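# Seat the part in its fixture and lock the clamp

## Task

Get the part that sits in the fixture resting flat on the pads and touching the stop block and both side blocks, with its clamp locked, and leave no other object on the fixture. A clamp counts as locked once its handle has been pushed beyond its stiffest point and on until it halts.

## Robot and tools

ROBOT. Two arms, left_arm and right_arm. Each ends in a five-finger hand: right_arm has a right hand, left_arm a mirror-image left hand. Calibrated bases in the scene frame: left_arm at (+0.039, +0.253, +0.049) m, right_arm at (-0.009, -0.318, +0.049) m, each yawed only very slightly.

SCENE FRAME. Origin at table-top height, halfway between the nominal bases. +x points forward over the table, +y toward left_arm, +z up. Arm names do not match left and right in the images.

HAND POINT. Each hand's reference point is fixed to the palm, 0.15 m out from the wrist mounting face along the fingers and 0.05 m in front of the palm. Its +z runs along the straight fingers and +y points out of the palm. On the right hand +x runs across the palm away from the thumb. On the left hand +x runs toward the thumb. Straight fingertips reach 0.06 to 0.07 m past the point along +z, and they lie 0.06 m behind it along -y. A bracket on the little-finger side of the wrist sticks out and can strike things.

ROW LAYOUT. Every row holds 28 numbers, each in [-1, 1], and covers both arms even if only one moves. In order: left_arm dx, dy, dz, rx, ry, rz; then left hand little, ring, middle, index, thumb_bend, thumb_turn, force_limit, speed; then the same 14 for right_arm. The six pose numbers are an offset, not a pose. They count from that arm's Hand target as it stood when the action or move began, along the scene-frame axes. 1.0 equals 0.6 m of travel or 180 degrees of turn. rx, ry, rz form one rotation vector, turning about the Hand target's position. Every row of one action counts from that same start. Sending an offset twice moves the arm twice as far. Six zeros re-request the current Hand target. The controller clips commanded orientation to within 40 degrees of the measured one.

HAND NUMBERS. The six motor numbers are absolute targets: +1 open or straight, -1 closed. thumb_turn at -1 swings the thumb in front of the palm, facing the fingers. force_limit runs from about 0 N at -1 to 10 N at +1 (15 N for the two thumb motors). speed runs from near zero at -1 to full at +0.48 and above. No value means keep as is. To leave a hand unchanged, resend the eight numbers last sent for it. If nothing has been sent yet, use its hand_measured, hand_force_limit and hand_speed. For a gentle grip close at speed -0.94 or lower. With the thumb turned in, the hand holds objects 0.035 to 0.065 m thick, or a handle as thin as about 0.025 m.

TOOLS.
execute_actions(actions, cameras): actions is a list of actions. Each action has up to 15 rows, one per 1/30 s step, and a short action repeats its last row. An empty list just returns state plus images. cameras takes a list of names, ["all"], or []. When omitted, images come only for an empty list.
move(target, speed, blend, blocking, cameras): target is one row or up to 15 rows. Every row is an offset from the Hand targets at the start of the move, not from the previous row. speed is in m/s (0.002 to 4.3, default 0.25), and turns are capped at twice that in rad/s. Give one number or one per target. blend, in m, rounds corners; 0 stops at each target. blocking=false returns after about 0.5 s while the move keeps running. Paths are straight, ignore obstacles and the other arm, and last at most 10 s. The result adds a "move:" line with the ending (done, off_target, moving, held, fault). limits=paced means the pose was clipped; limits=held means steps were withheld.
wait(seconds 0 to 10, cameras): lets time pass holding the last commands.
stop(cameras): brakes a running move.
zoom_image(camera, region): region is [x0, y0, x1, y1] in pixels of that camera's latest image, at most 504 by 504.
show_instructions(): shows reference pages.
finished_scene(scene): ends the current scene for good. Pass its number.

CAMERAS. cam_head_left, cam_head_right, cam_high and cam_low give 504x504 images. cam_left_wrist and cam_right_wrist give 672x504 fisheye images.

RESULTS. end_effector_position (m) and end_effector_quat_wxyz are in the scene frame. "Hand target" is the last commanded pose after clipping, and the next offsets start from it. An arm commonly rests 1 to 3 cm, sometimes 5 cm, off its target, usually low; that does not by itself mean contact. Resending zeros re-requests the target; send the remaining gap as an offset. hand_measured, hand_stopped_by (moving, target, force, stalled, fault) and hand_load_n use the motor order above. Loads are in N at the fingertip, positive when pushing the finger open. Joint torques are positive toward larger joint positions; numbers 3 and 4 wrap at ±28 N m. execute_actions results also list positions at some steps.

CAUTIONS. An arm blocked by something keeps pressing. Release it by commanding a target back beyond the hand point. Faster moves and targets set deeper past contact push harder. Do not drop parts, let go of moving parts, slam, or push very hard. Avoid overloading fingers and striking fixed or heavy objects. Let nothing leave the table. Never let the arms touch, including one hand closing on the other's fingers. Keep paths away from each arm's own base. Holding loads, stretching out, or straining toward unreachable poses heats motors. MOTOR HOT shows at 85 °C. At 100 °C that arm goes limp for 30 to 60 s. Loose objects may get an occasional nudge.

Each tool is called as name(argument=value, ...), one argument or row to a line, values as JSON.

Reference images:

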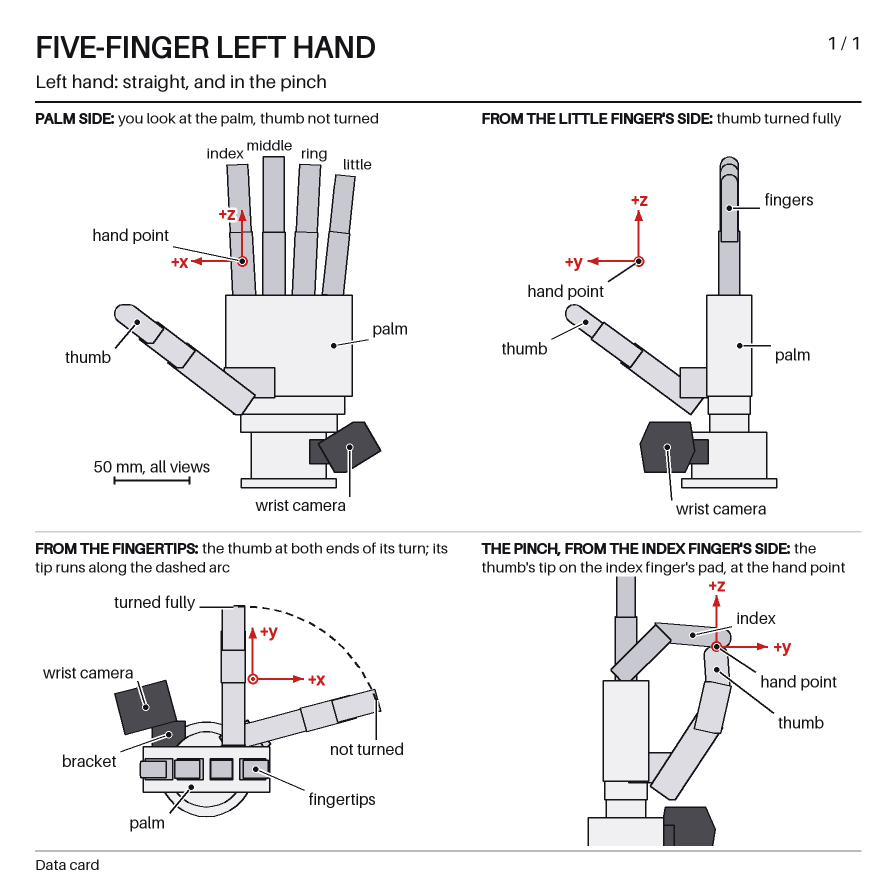

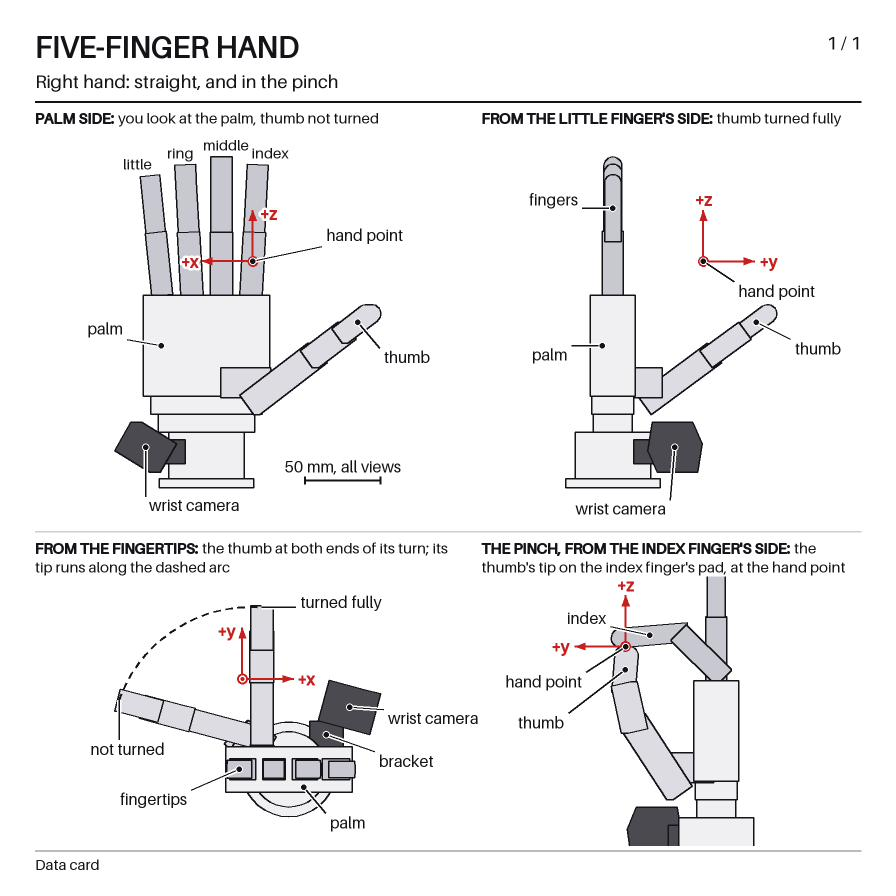

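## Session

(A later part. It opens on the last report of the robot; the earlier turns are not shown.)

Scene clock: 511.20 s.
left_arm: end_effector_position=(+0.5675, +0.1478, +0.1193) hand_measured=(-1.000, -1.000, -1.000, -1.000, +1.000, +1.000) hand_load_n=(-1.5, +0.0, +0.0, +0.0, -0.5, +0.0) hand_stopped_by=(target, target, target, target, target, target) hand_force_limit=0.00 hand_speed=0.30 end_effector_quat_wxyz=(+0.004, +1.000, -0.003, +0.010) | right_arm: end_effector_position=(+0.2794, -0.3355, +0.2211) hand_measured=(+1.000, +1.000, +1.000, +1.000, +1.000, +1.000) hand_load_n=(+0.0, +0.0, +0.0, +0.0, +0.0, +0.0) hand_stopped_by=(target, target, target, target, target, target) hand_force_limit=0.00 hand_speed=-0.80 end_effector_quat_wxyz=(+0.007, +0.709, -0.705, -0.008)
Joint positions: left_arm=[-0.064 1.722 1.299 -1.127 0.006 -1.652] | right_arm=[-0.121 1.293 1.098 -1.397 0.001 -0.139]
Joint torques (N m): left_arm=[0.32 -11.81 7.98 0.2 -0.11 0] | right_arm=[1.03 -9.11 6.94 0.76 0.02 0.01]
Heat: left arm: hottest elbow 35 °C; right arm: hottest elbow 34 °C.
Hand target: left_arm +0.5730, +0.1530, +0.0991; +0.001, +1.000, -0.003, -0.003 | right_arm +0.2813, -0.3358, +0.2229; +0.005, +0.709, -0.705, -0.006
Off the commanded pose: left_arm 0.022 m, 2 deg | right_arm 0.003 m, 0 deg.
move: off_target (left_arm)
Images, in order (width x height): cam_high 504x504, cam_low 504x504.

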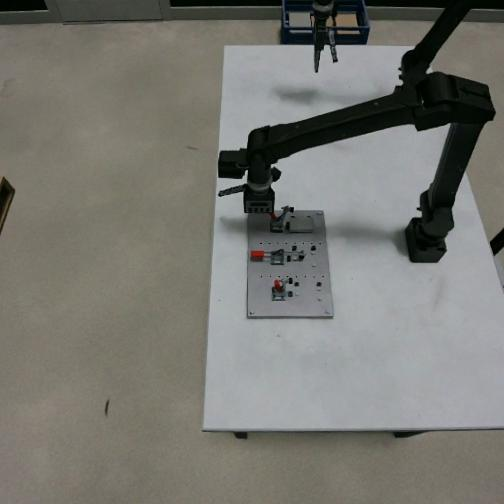

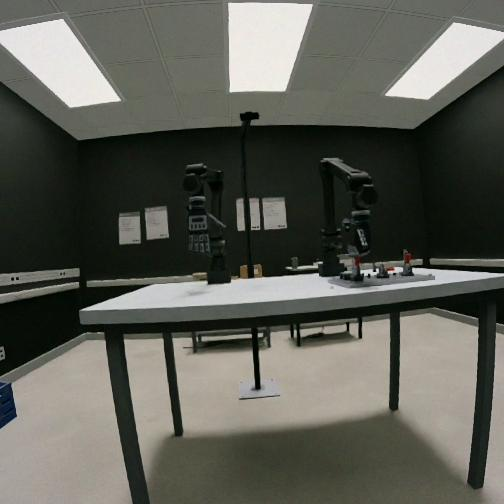

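move(
  target=[0.022, 0.0, 0.0, 0,0,0, -1,-1,-1,-1,1,1, 0, 0.3, 0,0,0,0,0,0, 1,1,1,1,1,1, 0, -0.8],
  speed=0.05,
  cameras=["cam_low","cam_high"],
)

zoom_image(
  camera="cam_low",
  region=[330, 220, 400, 290],
)

zoom_image(
  camera="cam_high",
  region=[240, 170, 340, 260],
)

Scene clock: 521.17 s.
left_arm: end_effector_position=(+0.5829, +0.1481, +0.1150) hand_measured=(-1.000, -1.000, -1.000, -1.000, +1.000, +1.000) hand_load_n=(-0.5, +0.0, +0.0, +0.0, +0.0, +0.0) hand_stopped_by=(target, target, target, target, target, target) hand_force_limit=0.00 hand_speed=0.30 end_effector_quat_wxyz=(+0.004, +1.000, -0.002, +0.011) | right_arm: end_effector_position=(+0.2794, -0.3355, +0.2211) hand_measured=(+1.000, +1.000, +1.000, +1.000, +1.000, +1.000) hand_load_n=(+0.0, +0.0, +0.0, +0.0, +0.0, +0.0) hand_stopped_by=(target, target, target, target, target, target) hand_force_limit=0.00 hand_speed=-0.80 end_effector_quat_wxyz=(+0.007, +0.709, -0.705, -0.008)
Joint positions: left_arm=[-0.061 1.762 1.34 -1.127 0.006 -1.651] | right_arm=[-0.121 1.293 1.098 -1.397 0.001 -0.139]
Joint torques (N m): left_arm=[0.26 -12.75 8.2 -0.24 -0.11 0.03] | right_arm=[1.03 -9.11 6.95 0.76 0 0]
Heat: left arm: hottest elbow 36 °C; right arm: hottest elbow 34 °C.
Hand target: left_arm +0.5862, +0.1532, +0.0991; +0.001, +1.000, -0.003, -0.004 | right_arm +0.2813, -0.3358, +0.2229; +0.005, +0.709, -0.705, -0.006
Off the commanded pose: left_arm 0.017 m, 2 deg | right_arm 0.003 m, 0 deg.
move: off_target (left_arm)
Images, in order (width x height): cam_high 504x504, cam_low 504x504.

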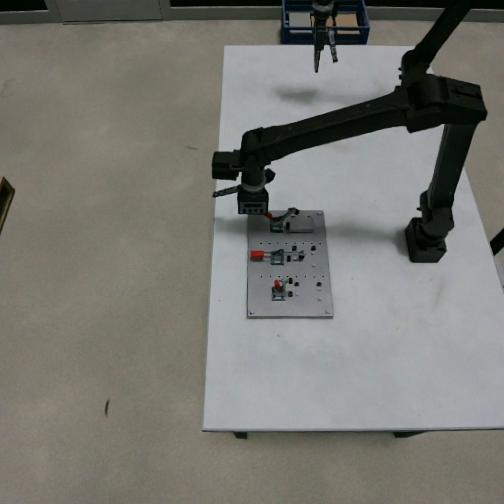

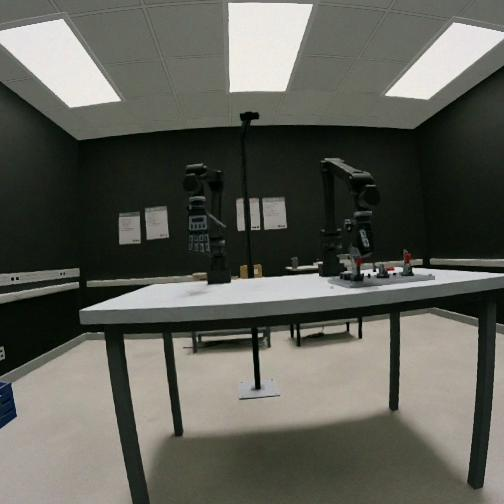

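Scaled by 7.200 from the camera's 504x504 image, which has a finer 720x720 frame.

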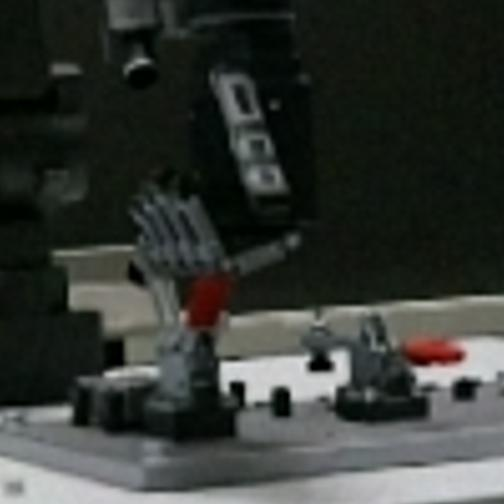

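Scaled by 5.040 from the camera's 504x504 image, which has a finer 720x720 frame.

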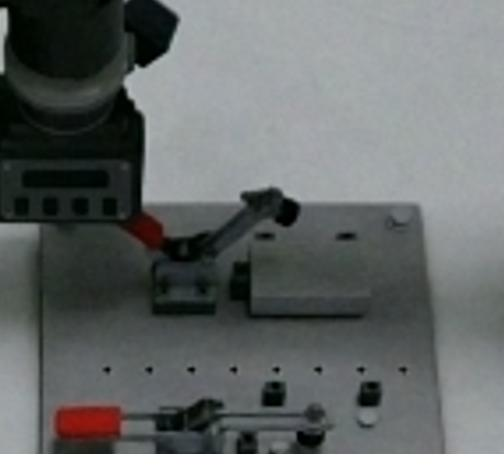

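move(
  target=[0.005, 0.0, -0.025, 0,0,0, -1,-1,-1,-1,1,1, 0, 0.3, 0,0,0,0,0,0, 1,1,1,1,1,1, 0, -0.8],
  speed=0.04,
  cameras=["cam_low","cam_high"],
)

zoom_image(
  camera="cam_low",
  region=[330, 220, 400, 290],
)

zoom_image(
  camera="cam_high",
  region=[240, 170, 340, 260],
)

Scene clock: 530.13 s.
left_arm: end_effector_position=(+0.5884, +0.1486, +0.0882) hand_measured=(-1.000, -1.000, -1.000, -1.000, +1.000, +1.000) hand_load_n=(+0.0, +0.0, +0.0, +0.0, +0.0, +0.0) hand_stopped_by=(target, target, target, target, target, target) hand_force_limit=0.00 hand_speed=0.30 end_effector_quat_wxyz=(+0.003, +1.000, -0.003, +0.000) | right_arm: end_effector_position=(+0.2794, -0.3355, +0.2211) hand_measured=(+1.000, +1.000, +1.000, +1.000, +1.000, +1.000) hand_load_n=(+0.0, +0.0, +0.0, +0.0, +0.0, +0.0) hand_stopped_by=(target, target, target, target, target, target) hand_force_limit=0.00 hand_speed=-0.80 end_effector_quat_wxyz=(+0.007, +0.709, -0.705, -0.008)
Joint positions: left_arm=[-0.06 1.817 1.344 -1.097 0.005 -1.648] | right_arm=[-0.121 1.293 1.098 -1.397 0.001 -0.139]
Joint torques (N m): left_arm=[0.09 -16.09 7.24 -0.25 -0.07 -0.01] | right_arm=[1.08 -9.11 6.9 0.81 0.01 0]
Heat: left arm: hottest elbow 36 °C; right arm: hottest elbow 33 °C.
Hand target: left_arm +0.5892, +0.1530, +0.0841; +0.001, +1.000, -0.003, -0.003 | right_arm +0.2813, -0.3358, +0.2229; +0.005, +0.709, -0.705, -0.006
Off the commanded pose: left_arm 0.006 m, 0 deg | right_arm 0.003 m, 0 deg.
move: done
Images, in order (width x height): cam_high 504x504, cam_low 504x504.

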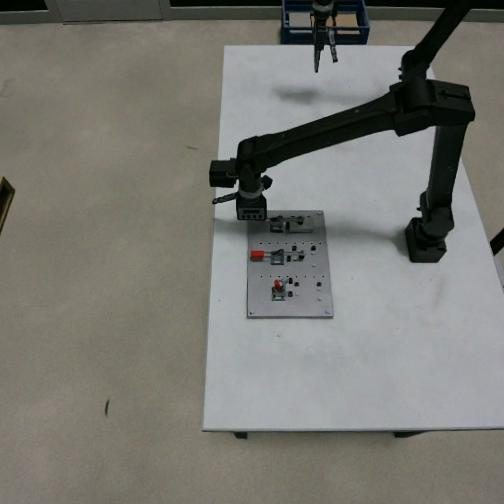

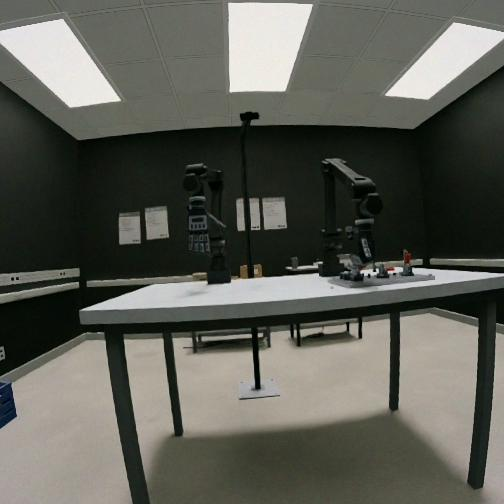

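Scaled by 7.200 from the camera's 504x504 image, which has a finer 720x720 frame.

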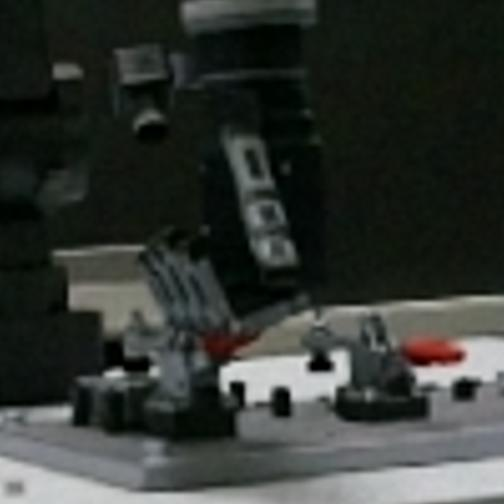

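Scaled by 5.040 from the camera's 504x504 image, which has a finer 720x720 frame.

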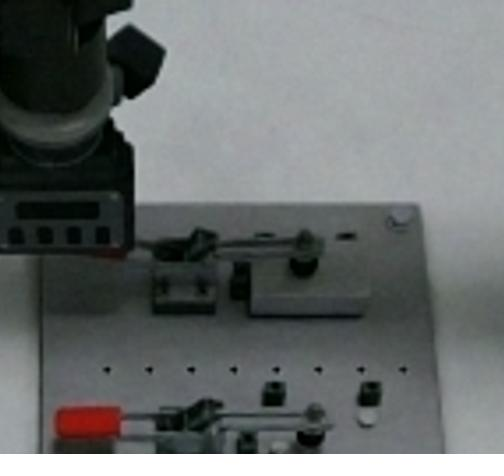

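move(
  target=[
    [0.01, -0.002, -0.04, 0,0.02,0, -1,-1,-1,-1,1,1, 0, 0.3, 0,0,0,0,0,0, 1,1,1,1,1,1, 0, -0.8],
    [0.01, -0.002, -0.08, 0,0.02,0, -1,-1,-1,-1,1,1, 0, 0.3, 0,0,0,0,0,0, 1,1,1,1,1,1, 0, -0.8],
  ],
  speed=0.04,
  blend=[0.01,0],
  cameras=["cam_low","cam_high"],
)

zoom_image(
  camera="cam_low",
  region=[330, 220, 400, 290],
)

zoom_image(
  camera="cam_high",
  region=[240, 170, 340, 260],
)

Scene clock: 545.23 s.
left_arm: end_effector_position=(+0.5905, +0.1470, +0.0697) hand_measured=(-1.000, -1.000, -1.000, -1.000, +1.000, +1.000) hand_load_n=(+0.0, -1.0, +0.0, +0.0, +0.0, +0.0) hand_stopped_by=(target, target, target, target, target, target) hand_force_limit=0.00 hand_speed=0.30 end_effector_quat_wxyz=(+0.005, +1.000, -0.006, -0.019) | right_arm: end_effector_position=(+0.2794, -0.3355, +0.2211) hand_measured=(+1.000, +1.000, +1.000, +1.000, +1.000, +1.000) hand_load_n=(+0.0, +0.0, +0.0, +0.0, +0.0, +0.0) hand_stopped_by=(target, target, target, target, target, target) hand_force_limit=0.00 hand_speed=-0.80 end_effector_quat_wxyz=(+0.007, +0.709, -0.705, -0.008)
Joint positions: left_arm=[-0.059 1.868 1.368 -1.108 0.013 -1.641] | right_arm=[-0.121 1.293 1.098 -1.397 0.001 -0.139]
Joint torques (N m): left_arm=[0.09 -11.93 7.21 0.69 -0.22 -0.09] | right_arm=[0.91 -9.05 6.97 0.81 0.01 0]
Heat: left arm: hottest elbow 36 °C; right arm: hottest elbow 33 °C.
Hand target: left_arm +0.5951, +0.1519, +0.0361; +0.001, +0.999, -0.003, -0.035 | right_arm +0.2813, -0.3358, +0.2229; +0.005, +0.709, -0.705, -0.006
Off the commanded pose: left_arm 0.034 m, 2 deg | right_arm 0.003 m, 0 deg.
move: off_target (left_arm)
Images, in order (width x height): cam_high 504x504, cam_low 504x504.

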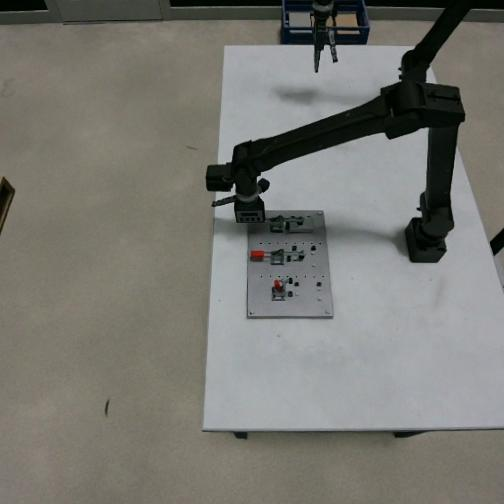

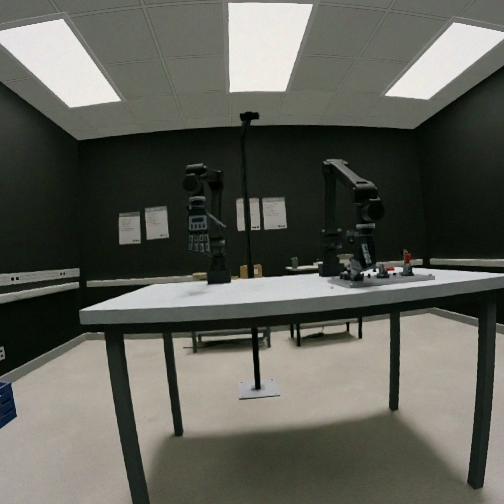

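Scaled by 7.200 from the camera's 504x504 image, which has a finer 720x720 frame.

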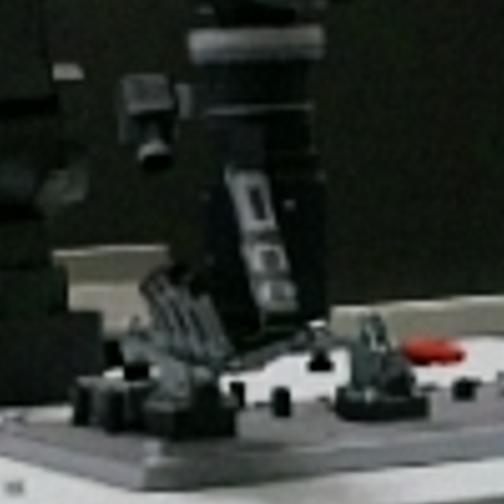

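Scaled by 5.040 from the camera's 504x504 image, which has a finer 720x720 frame.

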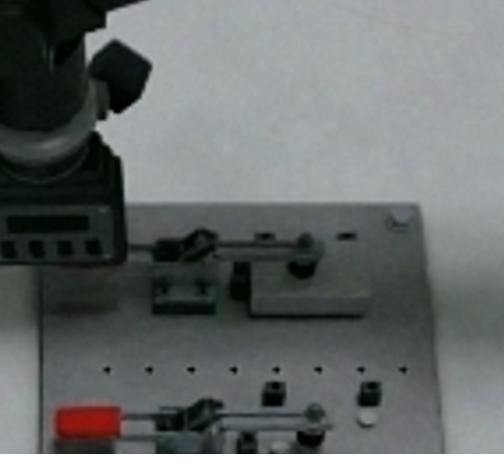

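move(
  target=[
    [0.0, -0.004, -0.04, 0,0,0, -1,-1,-1,-1,1,1, 0, 0.3, 0,0,0,0,0,0, 1,1,1,1,1,1, 0, -0.8],
    [0.0, -0.004, -0.08, 0,0,0, -1,-1,-1,-1,1,1, 0, 0.3, 0,0,0,0,0,0, 1,1,1,1,1,1, 0, -0.8],
  ],
  speed=0.05,
  blend=[0.01,0],
  cameras=["cam_low","cam_high"],
)

zoom_image(
  camera="cam_low",
  region=[330, 220, 400, 290],
)

zoom_image(
  camera="cam_high",
  region=[240, 170, 340, 260],
)

Scene clock: 565.87 s.
left_arm: end_effector_position=(+0.6025, +0.1424, +0.0690) hand_measured=(-1.000, -1.000, -1.000, -1.000, +1.000, +1.000) hand_load_n=(-2.0, +0.0, +0.0, +0.5, +0.0, +0.0) hand_stopped_by=(target, target, target, target, target, target) hand_force_limit=0.00 hand_speed=0.30 end_effector_quat_wxyz=(+0.013, +1.000, -0.007, +0.005) | right_arm: end_effector_position=(+0.2794, -0.3355, +0.2211) hand_measured=(+1.000, +1.000, +1.000, +1.000, +1.000, +1.000) hand_load_n=(+0.0, +0.0, +0.0, +0.0, -0.5, +0.0) hand_stopped_by=(target, target, target, target, target, target) hand_force_limit=0.00 hand_speed=-0.80 end_effector_quat_wxyz=(+0.007, +0.709, -0.705, -0.008)
Joint positions: left_arm=[-0.062 1.87 1.363 -1.051 0.024 -1.641] | right_arm=[-0.121 1.293 1.098 -1.397 0.001 -0.139]
Joint torques (N m): left_arm=[-0.09 -8 3.77 2.4 -0.69 -0.12] | right_arm=[0.91 -9.17 6.97 0.8 0.02 0]
Heat: left arm: hottest elbow 35 °C; right arm: hottest elbow 33 °C.
Hand target: left_arm +0.5951, +0.1494, -0.0120; +0.001, +0.999, -0.003, -0.035 | right_arm +0.2813, -0.3358, +0.2229; +0.005, +0.709, -0.705, -0.006
Off the commanded pose: left_arm 0.082 m, 5 deg | right_arm 0.003 m, 0 deg.
move: off_target (left_arm)
Images, in order (width x height): cam_high 504x504, cam_low 504x504.

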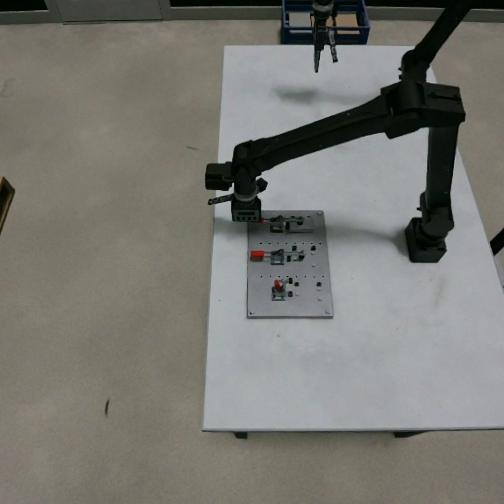

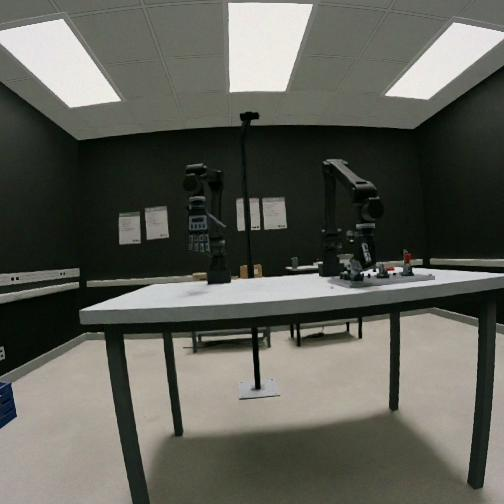

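Scaled by 7.200 from the camera's 504x504 image, which has a finer 720x720 frame.

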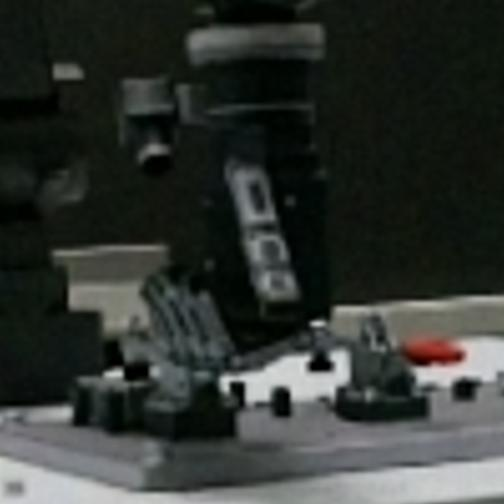

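Scaled by 5.040 from the camera's 504x504 image, which has a finer 720x720 frame.

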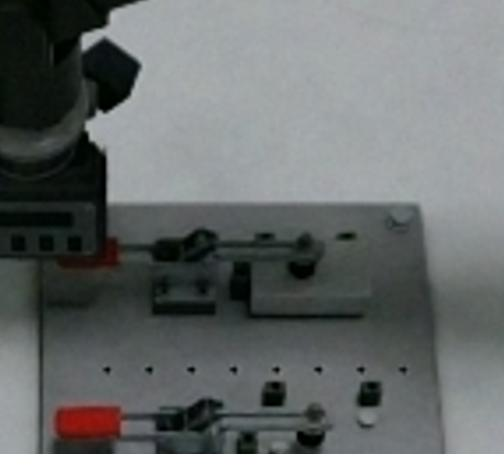

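move(
  target=[
    [0.0, 0.0, 0.14, 0,0,0, -1,-1,-1,-1,1,1, 0, 0.3, 0,0,0,0,0,0, 1,1,1,1,1,1, 0, -0.8],
    [-0.01, 0.0, 0.2, 0,0,0, -1,-1,-1,-1,1,1, 0, 0.3, 0,0,0,0,0,0, 1,1,1,1,1,1, 0, -0.8],
  ],
  speed=0.12,
  blend=[0.01,0],
  cameras=["cam_low","cam_high","cam_head_left"],
)

zoom_image(
  camera="cam_low",
  region=[330, 220, 400, 290],
)

zoom_image(
  camera="cam_high",
  region=[240, 200, 310, 270],
)

Scene clock: 581.60 s.
left_arm: end_effector_position=(+0.5712, +0.1477, +0.0897) hand_measured=(-1.000, -1.000, -1.000, -1.000, +1.000, +1.000) hand_load_n=(+0.0, +0.0, +0.0, +0.0, +0.0, +0.0) hand_stopped_by=(target, target, target, target, target, target) hand_force_limit=0.00 hand_speed=0.30 end_effector_quat_wxyz=(+0.001, +0.998, -0.006, -0.056) | right_arm: end_effector_position=(+0.2794, -0.3355, +0.2211) hand_measured=(+1.000, +1.000, +1.000, +1.000, +1.000, +1.000) hand_load_n=(+0.0, +0.0, +0.0, +0.5, +0.0, +0.0) hand_stopped_by=(target, target, target, target, target, target) hand_force_limit=0.00 hand_speed=-0.80 end_effector_quat_wxyz=(+0.007, +0.709, -0.705, -0.008)
Joint positions: left_arm=[-0.062 1.845 1.395 -1.233 0.01 -1.642] | right_arm=[-0.121 1.293 1.098 -1.397 0.001 -0.139]
Joint torques (N m): left_arm=[-0.09 -17.9 9.96 -0.62 -0.08 -0.12] | right_arm=[1.03 -9.23 6.94 0.8 0.02 0.01]
Heat: left arm: hottest elbow 34 °C; right arm: hottest elbow 33 °C.
Hand target: left_arm +0.5891, +0.1494, +0.1080; +0.001, +0.999, -0.003, -0.035 | right_arm +0.2813, -0.3358, +0.2229; +0.005, +0.709, -0.705, -0.006
Off the commanded pose: left_arm 0.026 m, 2 deg | right_arm 0.003 m, 0 deg.
move: off_target (left_arm)
Images, in order (width x height): cam_head_left 504x504, cam_high 504x504, cam_low 504x504.

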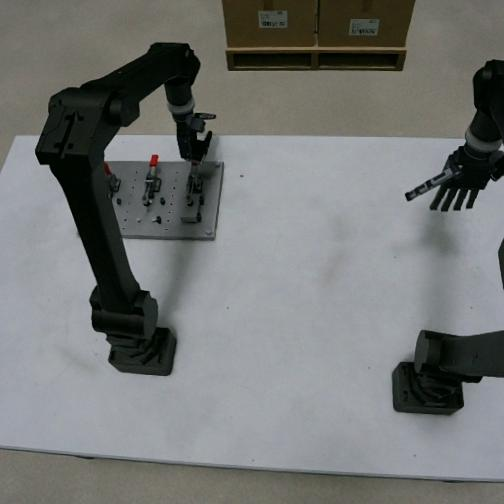

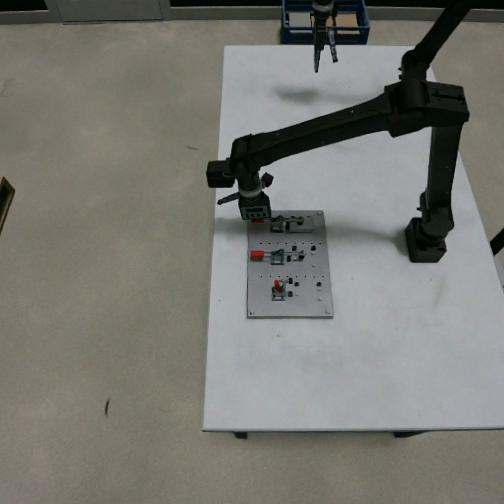

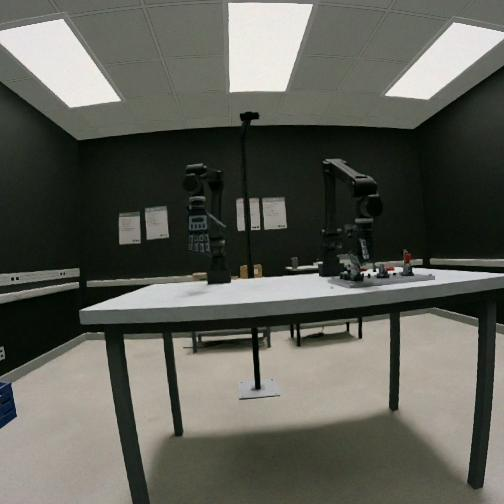

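Scaled by 7.200 from the camera's 504x504 image, which has a finer 720x720 frame.

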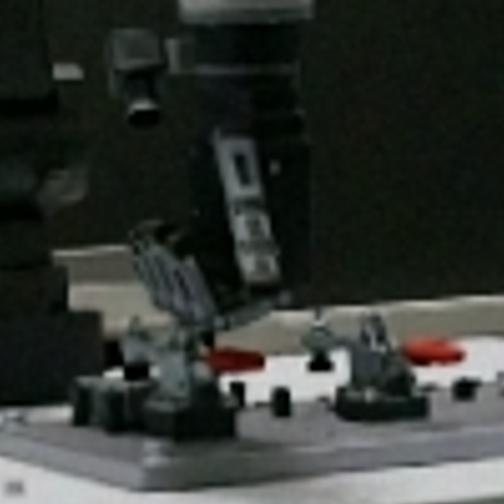

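Scaled by 7.200 from the camera's 504x504 image, which has a finer 720x720 frame.

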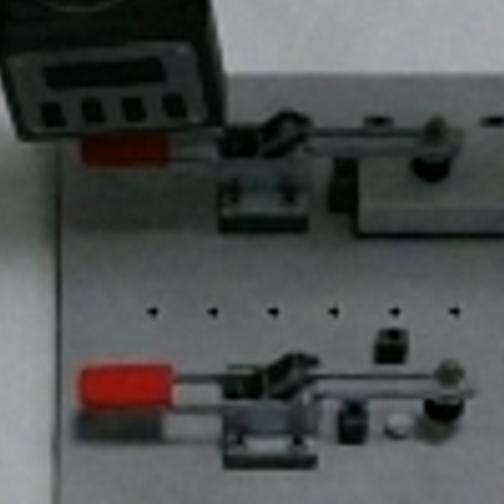

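move(
  target=[
    [0.0, 0.02, 0.15, 0,0,0, -1,-1,-1,-1,1,1, 0, 0.3, 0.1,0.2,0,0,0,0, 1,1,1,1,1,1, 0, -0.8],
    [-0.1, 0.3, 0.2, 0,-0.02,0, -1,-1,-1,-1,1,1, 0, 0.3, 0.25,0.4,-0.04,0.07,0,0, 1,1,1,1,1,1, 0, -0.8],
    [-0.15, 0.4, 0.2, 0,-0.02,0, -1,-1,-1,-1,1,1, 0, 0.3, 0.341,0.64,-0.11,0.139,0,0, 1,1,1,1,1,1, 0, -0.8],
  ],
  speed=0.25,
  blend=[0.03,0.03,0],
  cameras=["cam_right_wrist","cam_head_left","cam_low","cam_high"],
)

zoom_image(
  camera="cam_low",
  region=[330, 240, 430, 290],
)

Scene clock: 651.17 s.
left_arm: end_effector_position=(+0.4994, +0.3884, +0.2231) hand_measured=(-1.000, -1.000, -1.000, -1.000, +1.000, +1.000) hand_load_n=(+0.0, +0.0, +0.5, +0.0, +0.0, +0.0) hand_stopped_by=(target, target, target, target, target, target) hand_force_limit=0.00 hand_speed=0.30 end_effector_quat_wxyz=(+0.004, +1.000, +0.000, -0.012) | right_arm: end_effector_position=(+0.4696, +0.0349, +0.1392) hand_measured=(+1.000, +1.000, +1.000, +1.000, +1.000, +1.000) hand_load_n=(+0.0, +0.0, +0.0, +0.0, +0.0, +0.0) hand_stopped_by=(target, target, target, target, target, target) hand_force_limit=0.00 hand_speed=-0.80 end_effector_quat_wxyz=(-0.123, +0.692, -0.692, -0.167)
Joint positions: left_arm=[0.449 1.602 1.434 -1.427 -0.003 -1.144] | right_arm=[0.437 1.977 1.641 -1.115 -0.401 0.449]
Joint torques (N m): left_arm=[-0.26 -15.91 7.54 0.02 0.12 -0.04] | right_arm=[1.61 -20.13 9.95 1.42 -0.35 0.12]
Heat: left arm: hottest elbow 39 °C; right arm: hottest elbow 34 °C.
Hand target: left_arm +0.4992, +0.3895, +0.2281; +0.001, +1.000, -0.003, -0.003 | right_arm +0.4858, +0.0483, +0.1569; -0.148, +0.693, -0.687, -0.159
Off the commanded pose: left_arm 0.005 m, 1 deg | right_arm 0.028 m, 3 deg.
move: off_target (right_arm)
camera_calibration:
cam_right_wrist: T_world_to_cam=[[-0.970258, -0.241667, -0.014002, 0.465611], [-0.159734, 0.5957, 0.787164, -0.046051], [-0.18189, 0.765989, -0.616585, 0.258746], [0, 0, 0, 1]] pos_world=[0.49147, -0.058241, 0.202308]
Images, in order (width x height): cam_head_left 504x504, cam_high 504x504, cam_low 504x504, cam_right_wrist 672x504.

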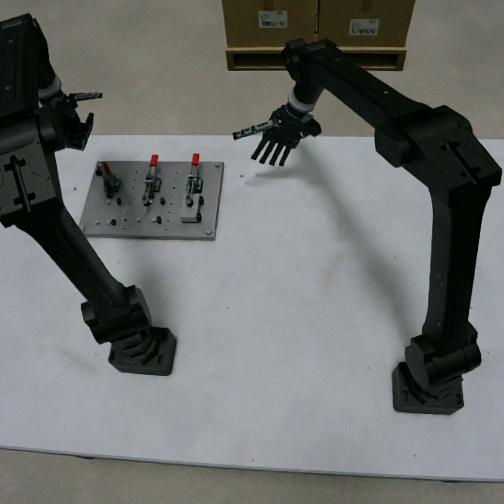

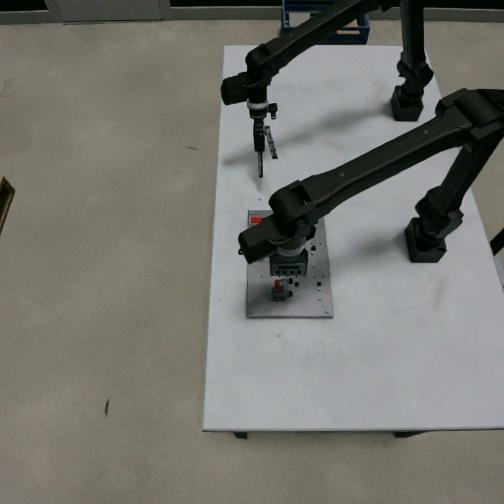

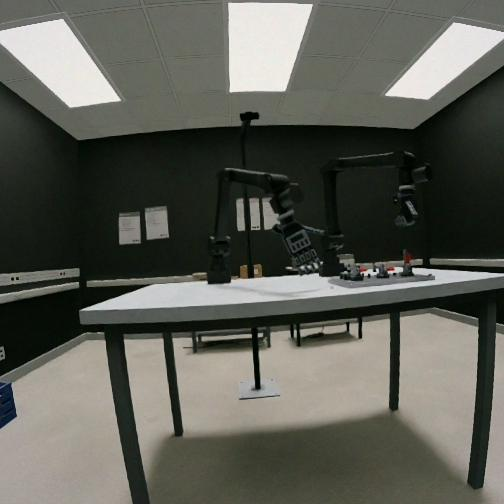

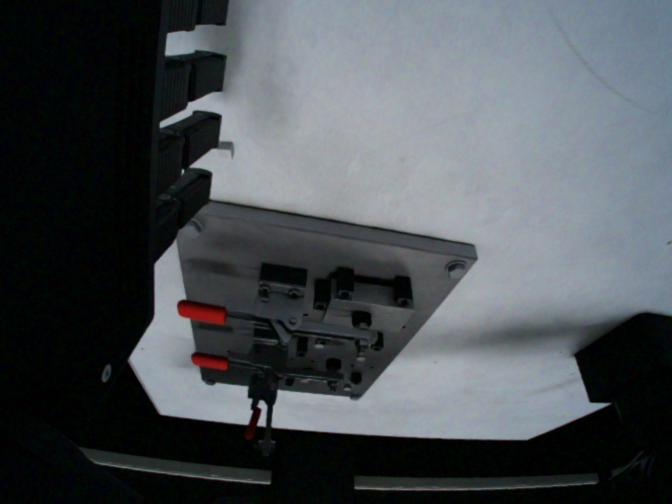

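Scaled by 5.040 from the camera's 504x504 image, which has a finer 720x720 frame.

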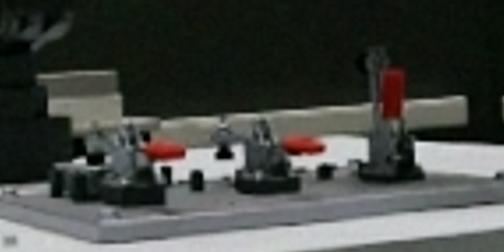

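zoom_image(
  camera="cam_right_wrist",
  region=[170, 240, 430, 400],
)

zoom_image(
  camera="cam_right_wrist",
  region=[170, 260, 310, 380],
)

zoom_image(
  camera="cam_head_left",
  region=[130, 140, 230, 240],
)

Scaled by 1.938 from the camera's 672x504 image, which has a finer 960x720 frame.

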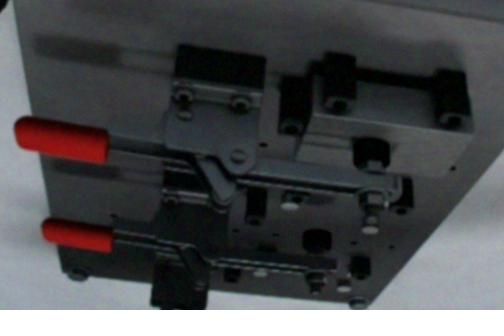

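Scaled by 3.600 from the camera's 672x504 image, which has a finer 960x720 frame.

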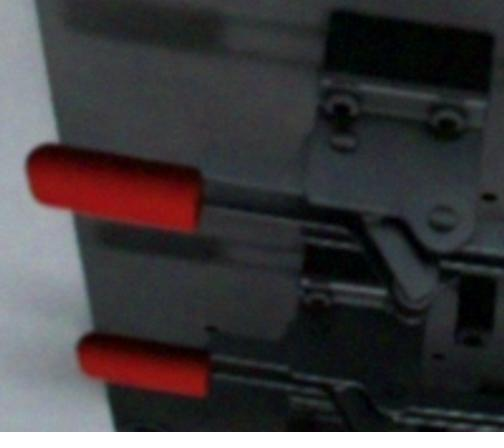

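Scaled by 5.040 from the camera's 504x504 image, which has a finer 720x720 frame.

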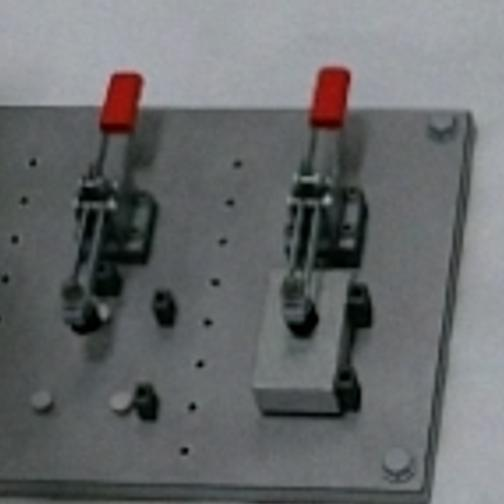

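zoom_image(
  camera="cam_low",
  region=[345, 255, 375, 285],
)

zoom_image(
  camera="cam_low",
  region=[372, 255, 402, 285],
)

zoom_image(
  camera="cam_right_wrist",
  region=[170, 290, 250, 350],
)

zoom_image(
  camera="cam_right_wrist",
  region=[180, 335, 260, 395],
)

Scaled by 16.800 from the camera's 504x504 image, which has a finer 720x720 frame.

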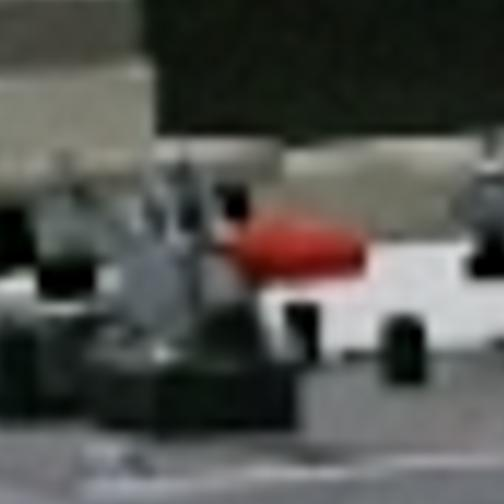

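Scaled by 16.800 from the camera's 504x504 image, which has a finer 720x720 frame.

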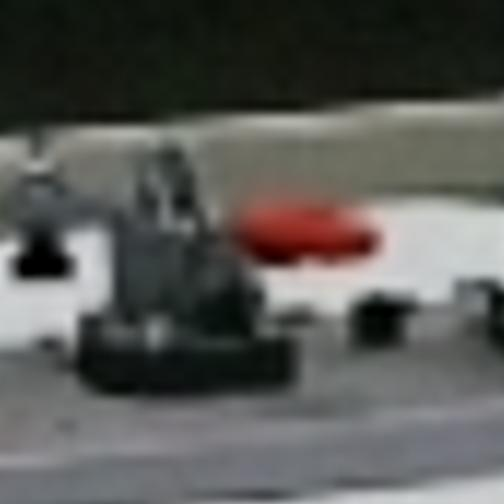

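Scaled by 6.300 from the camera's 672x504 image, which has a finer 960x720 frame.

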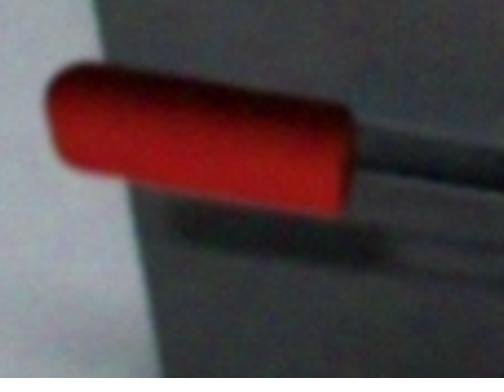

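Scaled by 6.300 from the camera's 672x504 image, which has a finer 960x720 frame.

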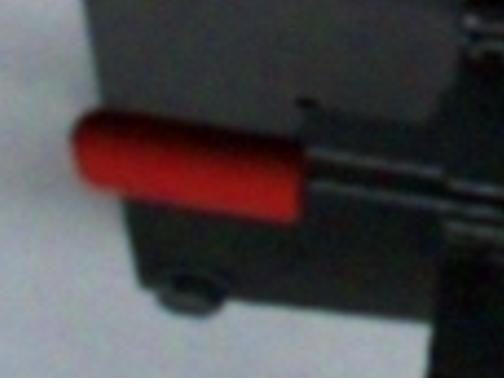

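zoom_image(
  camera="cam_right_wrist",
  region=[300, 250, 430, 370],
)

Scaled by 3.877 from the camera's 672x504 image, which has a finer 960x720 frame.

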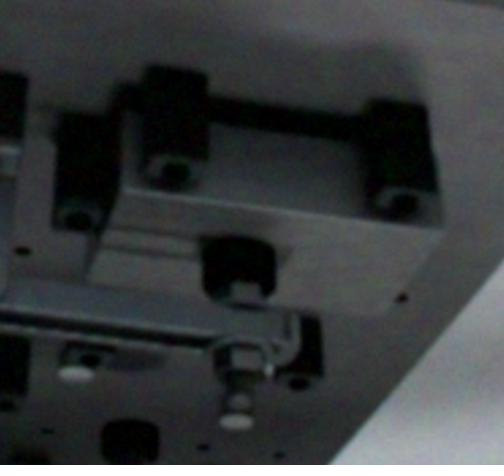

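move(
  target=[
    [0.15, -0.2, 0.0, 0,0.015,0, -1,-1,-1,-1,1,1, 0, 0.3, 0,-0.18,0.03,0,0,0, 1,1,1,1,1,1, 0, -0.8],
    [0.15, -0.4, -0.15, 0,0.03,0, -1,-1,-1,-1,1,1, 0, 0.3, 0,-0.18,0.03,0,0,0, 1,1,1,1,1,1, 0, -0.8],
    [0.15, -0.4, -0.30, 0,0.03,0, -1,-1,-1,-1,1,1, 0, 0.3, 0,-0.18,0.03,0,0,0, 1,1,1,1,1,1, 0, -0.8],
  ],
  speed=[0.25,0.2,0.06],
  blend=[0.03,0.01,0],
  cameras=["cam_right_wrist","cam_low","cam_high"],
)

zoom_image(
  camera="cam_right_wrist",
  region=[150, 200, 450, 400],
)

zoom_image(
  camera="cam_low",
  region=[345, 240, 390, 285],
)

Scene clock: 799.67 s.
left_arm: end_effector_position=(+0.5932, +0.1483, +0.0697) hand_measured=(-1.000, -1.000, -1.000, -1.000, +1.000, +1.000) hand_load_n=(+0.0, -0.5, +0.0, +0.0, +0.0, +0.0) hand_stopped_by=(target, target, target, target, target, target) hand_force_limit=0.00 hand_speed=0.30 end_effector_quat_wxyz=(+0.004, +0.999, -0.007, -0.037) | right_arm: end_effector_position=(+0.4848, -0.0577, +0.1606) hand_measured=(+1.000, +1.000, +1.000, +1.000, +1.000, +1.000) hand_load_n=(+0.0, +0.0, +0.0, +0.0, +0.0, +0.0) hand_stopped_by=(target, target, target, target, target, target) hand_force_limit=0.00 hand_speed=-0.80 end_effector_quat_wxyz=(-0.137, +0.690, -0.692, -0.164)
Joint positions: left_arm=[-0.056 1.896 1.413 -1.161 0.012 -1.635] | right_arm=[0.279 1.909 1.595 -1.175 -0.424 0.286]
Joint torques (N m): left_arm=[-0.44 -15.21 5.76 0.31 -0.06 -0.18] | right_arm=[0.67 -21.48 6.8 0.76 -0.39 -0.08]
Heat: left arm: hottest elbow 36 °C; right arm: hottest elbow 39 °C.
Hand target: left_arm +0.5892, +0.1496, +0.0481; +0.001, +0.999, -0.003, -0.050 | right_arm +0.4857, -0.0596, +0.1748; -0.148, +0.693, -0.687, -0.159
Off the commanded pose: left_arm 0.022 m, 2 deg | right_arm 0.014 m, 2 deg.
move: off_target (left_arm, right_arm)
camera_calibration:
cam_right_wrist: T_world_to_cam=[[-0.971411, -0.233899, -0.0406505, 0.463588], [-0.1739, 0.584488, 0.792548, 0.0000609433], [-0.161617, 0.776959, -0.608453, 0.335174], [0, 0, 0, 1]] pos_world=[0.504515, -0.152019, 0.222735]
Images, in order (width x height): cam_high 504x504, cam_low 504x504, cam_right_wrist 672x504.

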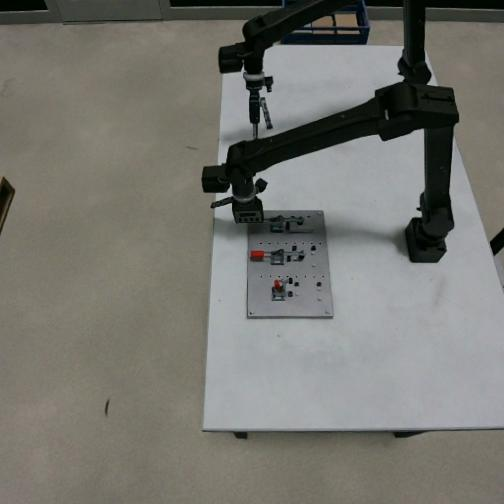

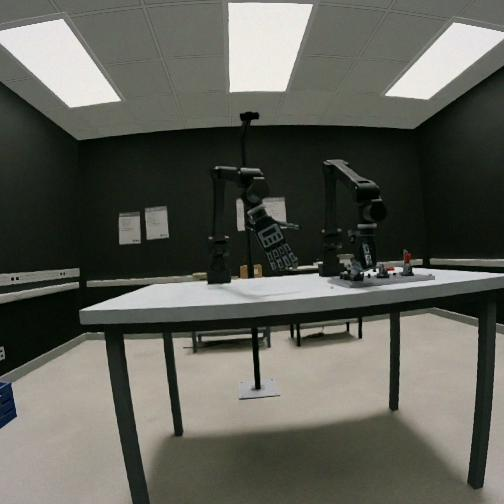

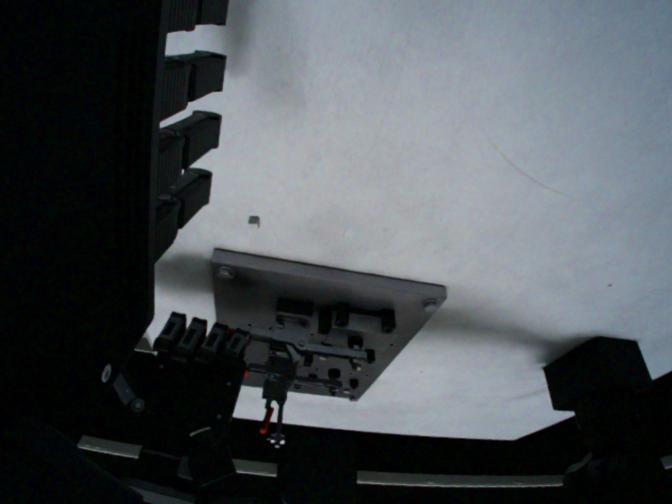

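Scaled by 1.680 from the camera's 672x504 image, which has a finer 960x720 frame.

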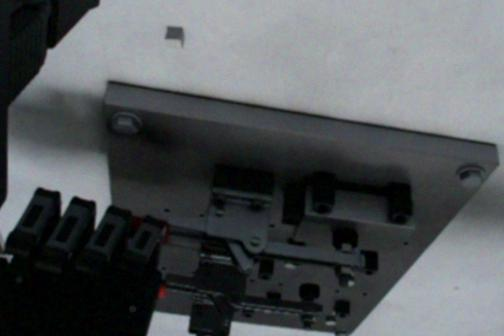

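Scaled by 11.200 from the camera's 504x504 image, which has a finer 720x720 frame.

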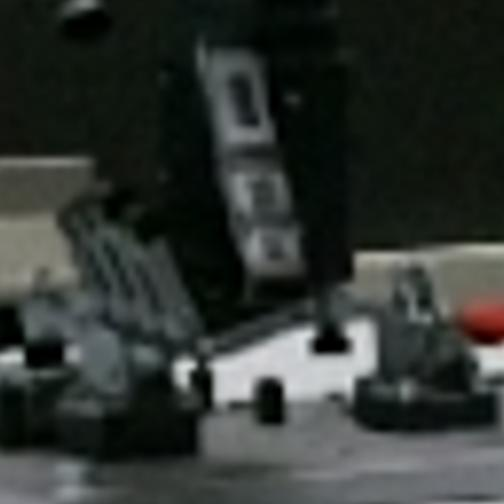

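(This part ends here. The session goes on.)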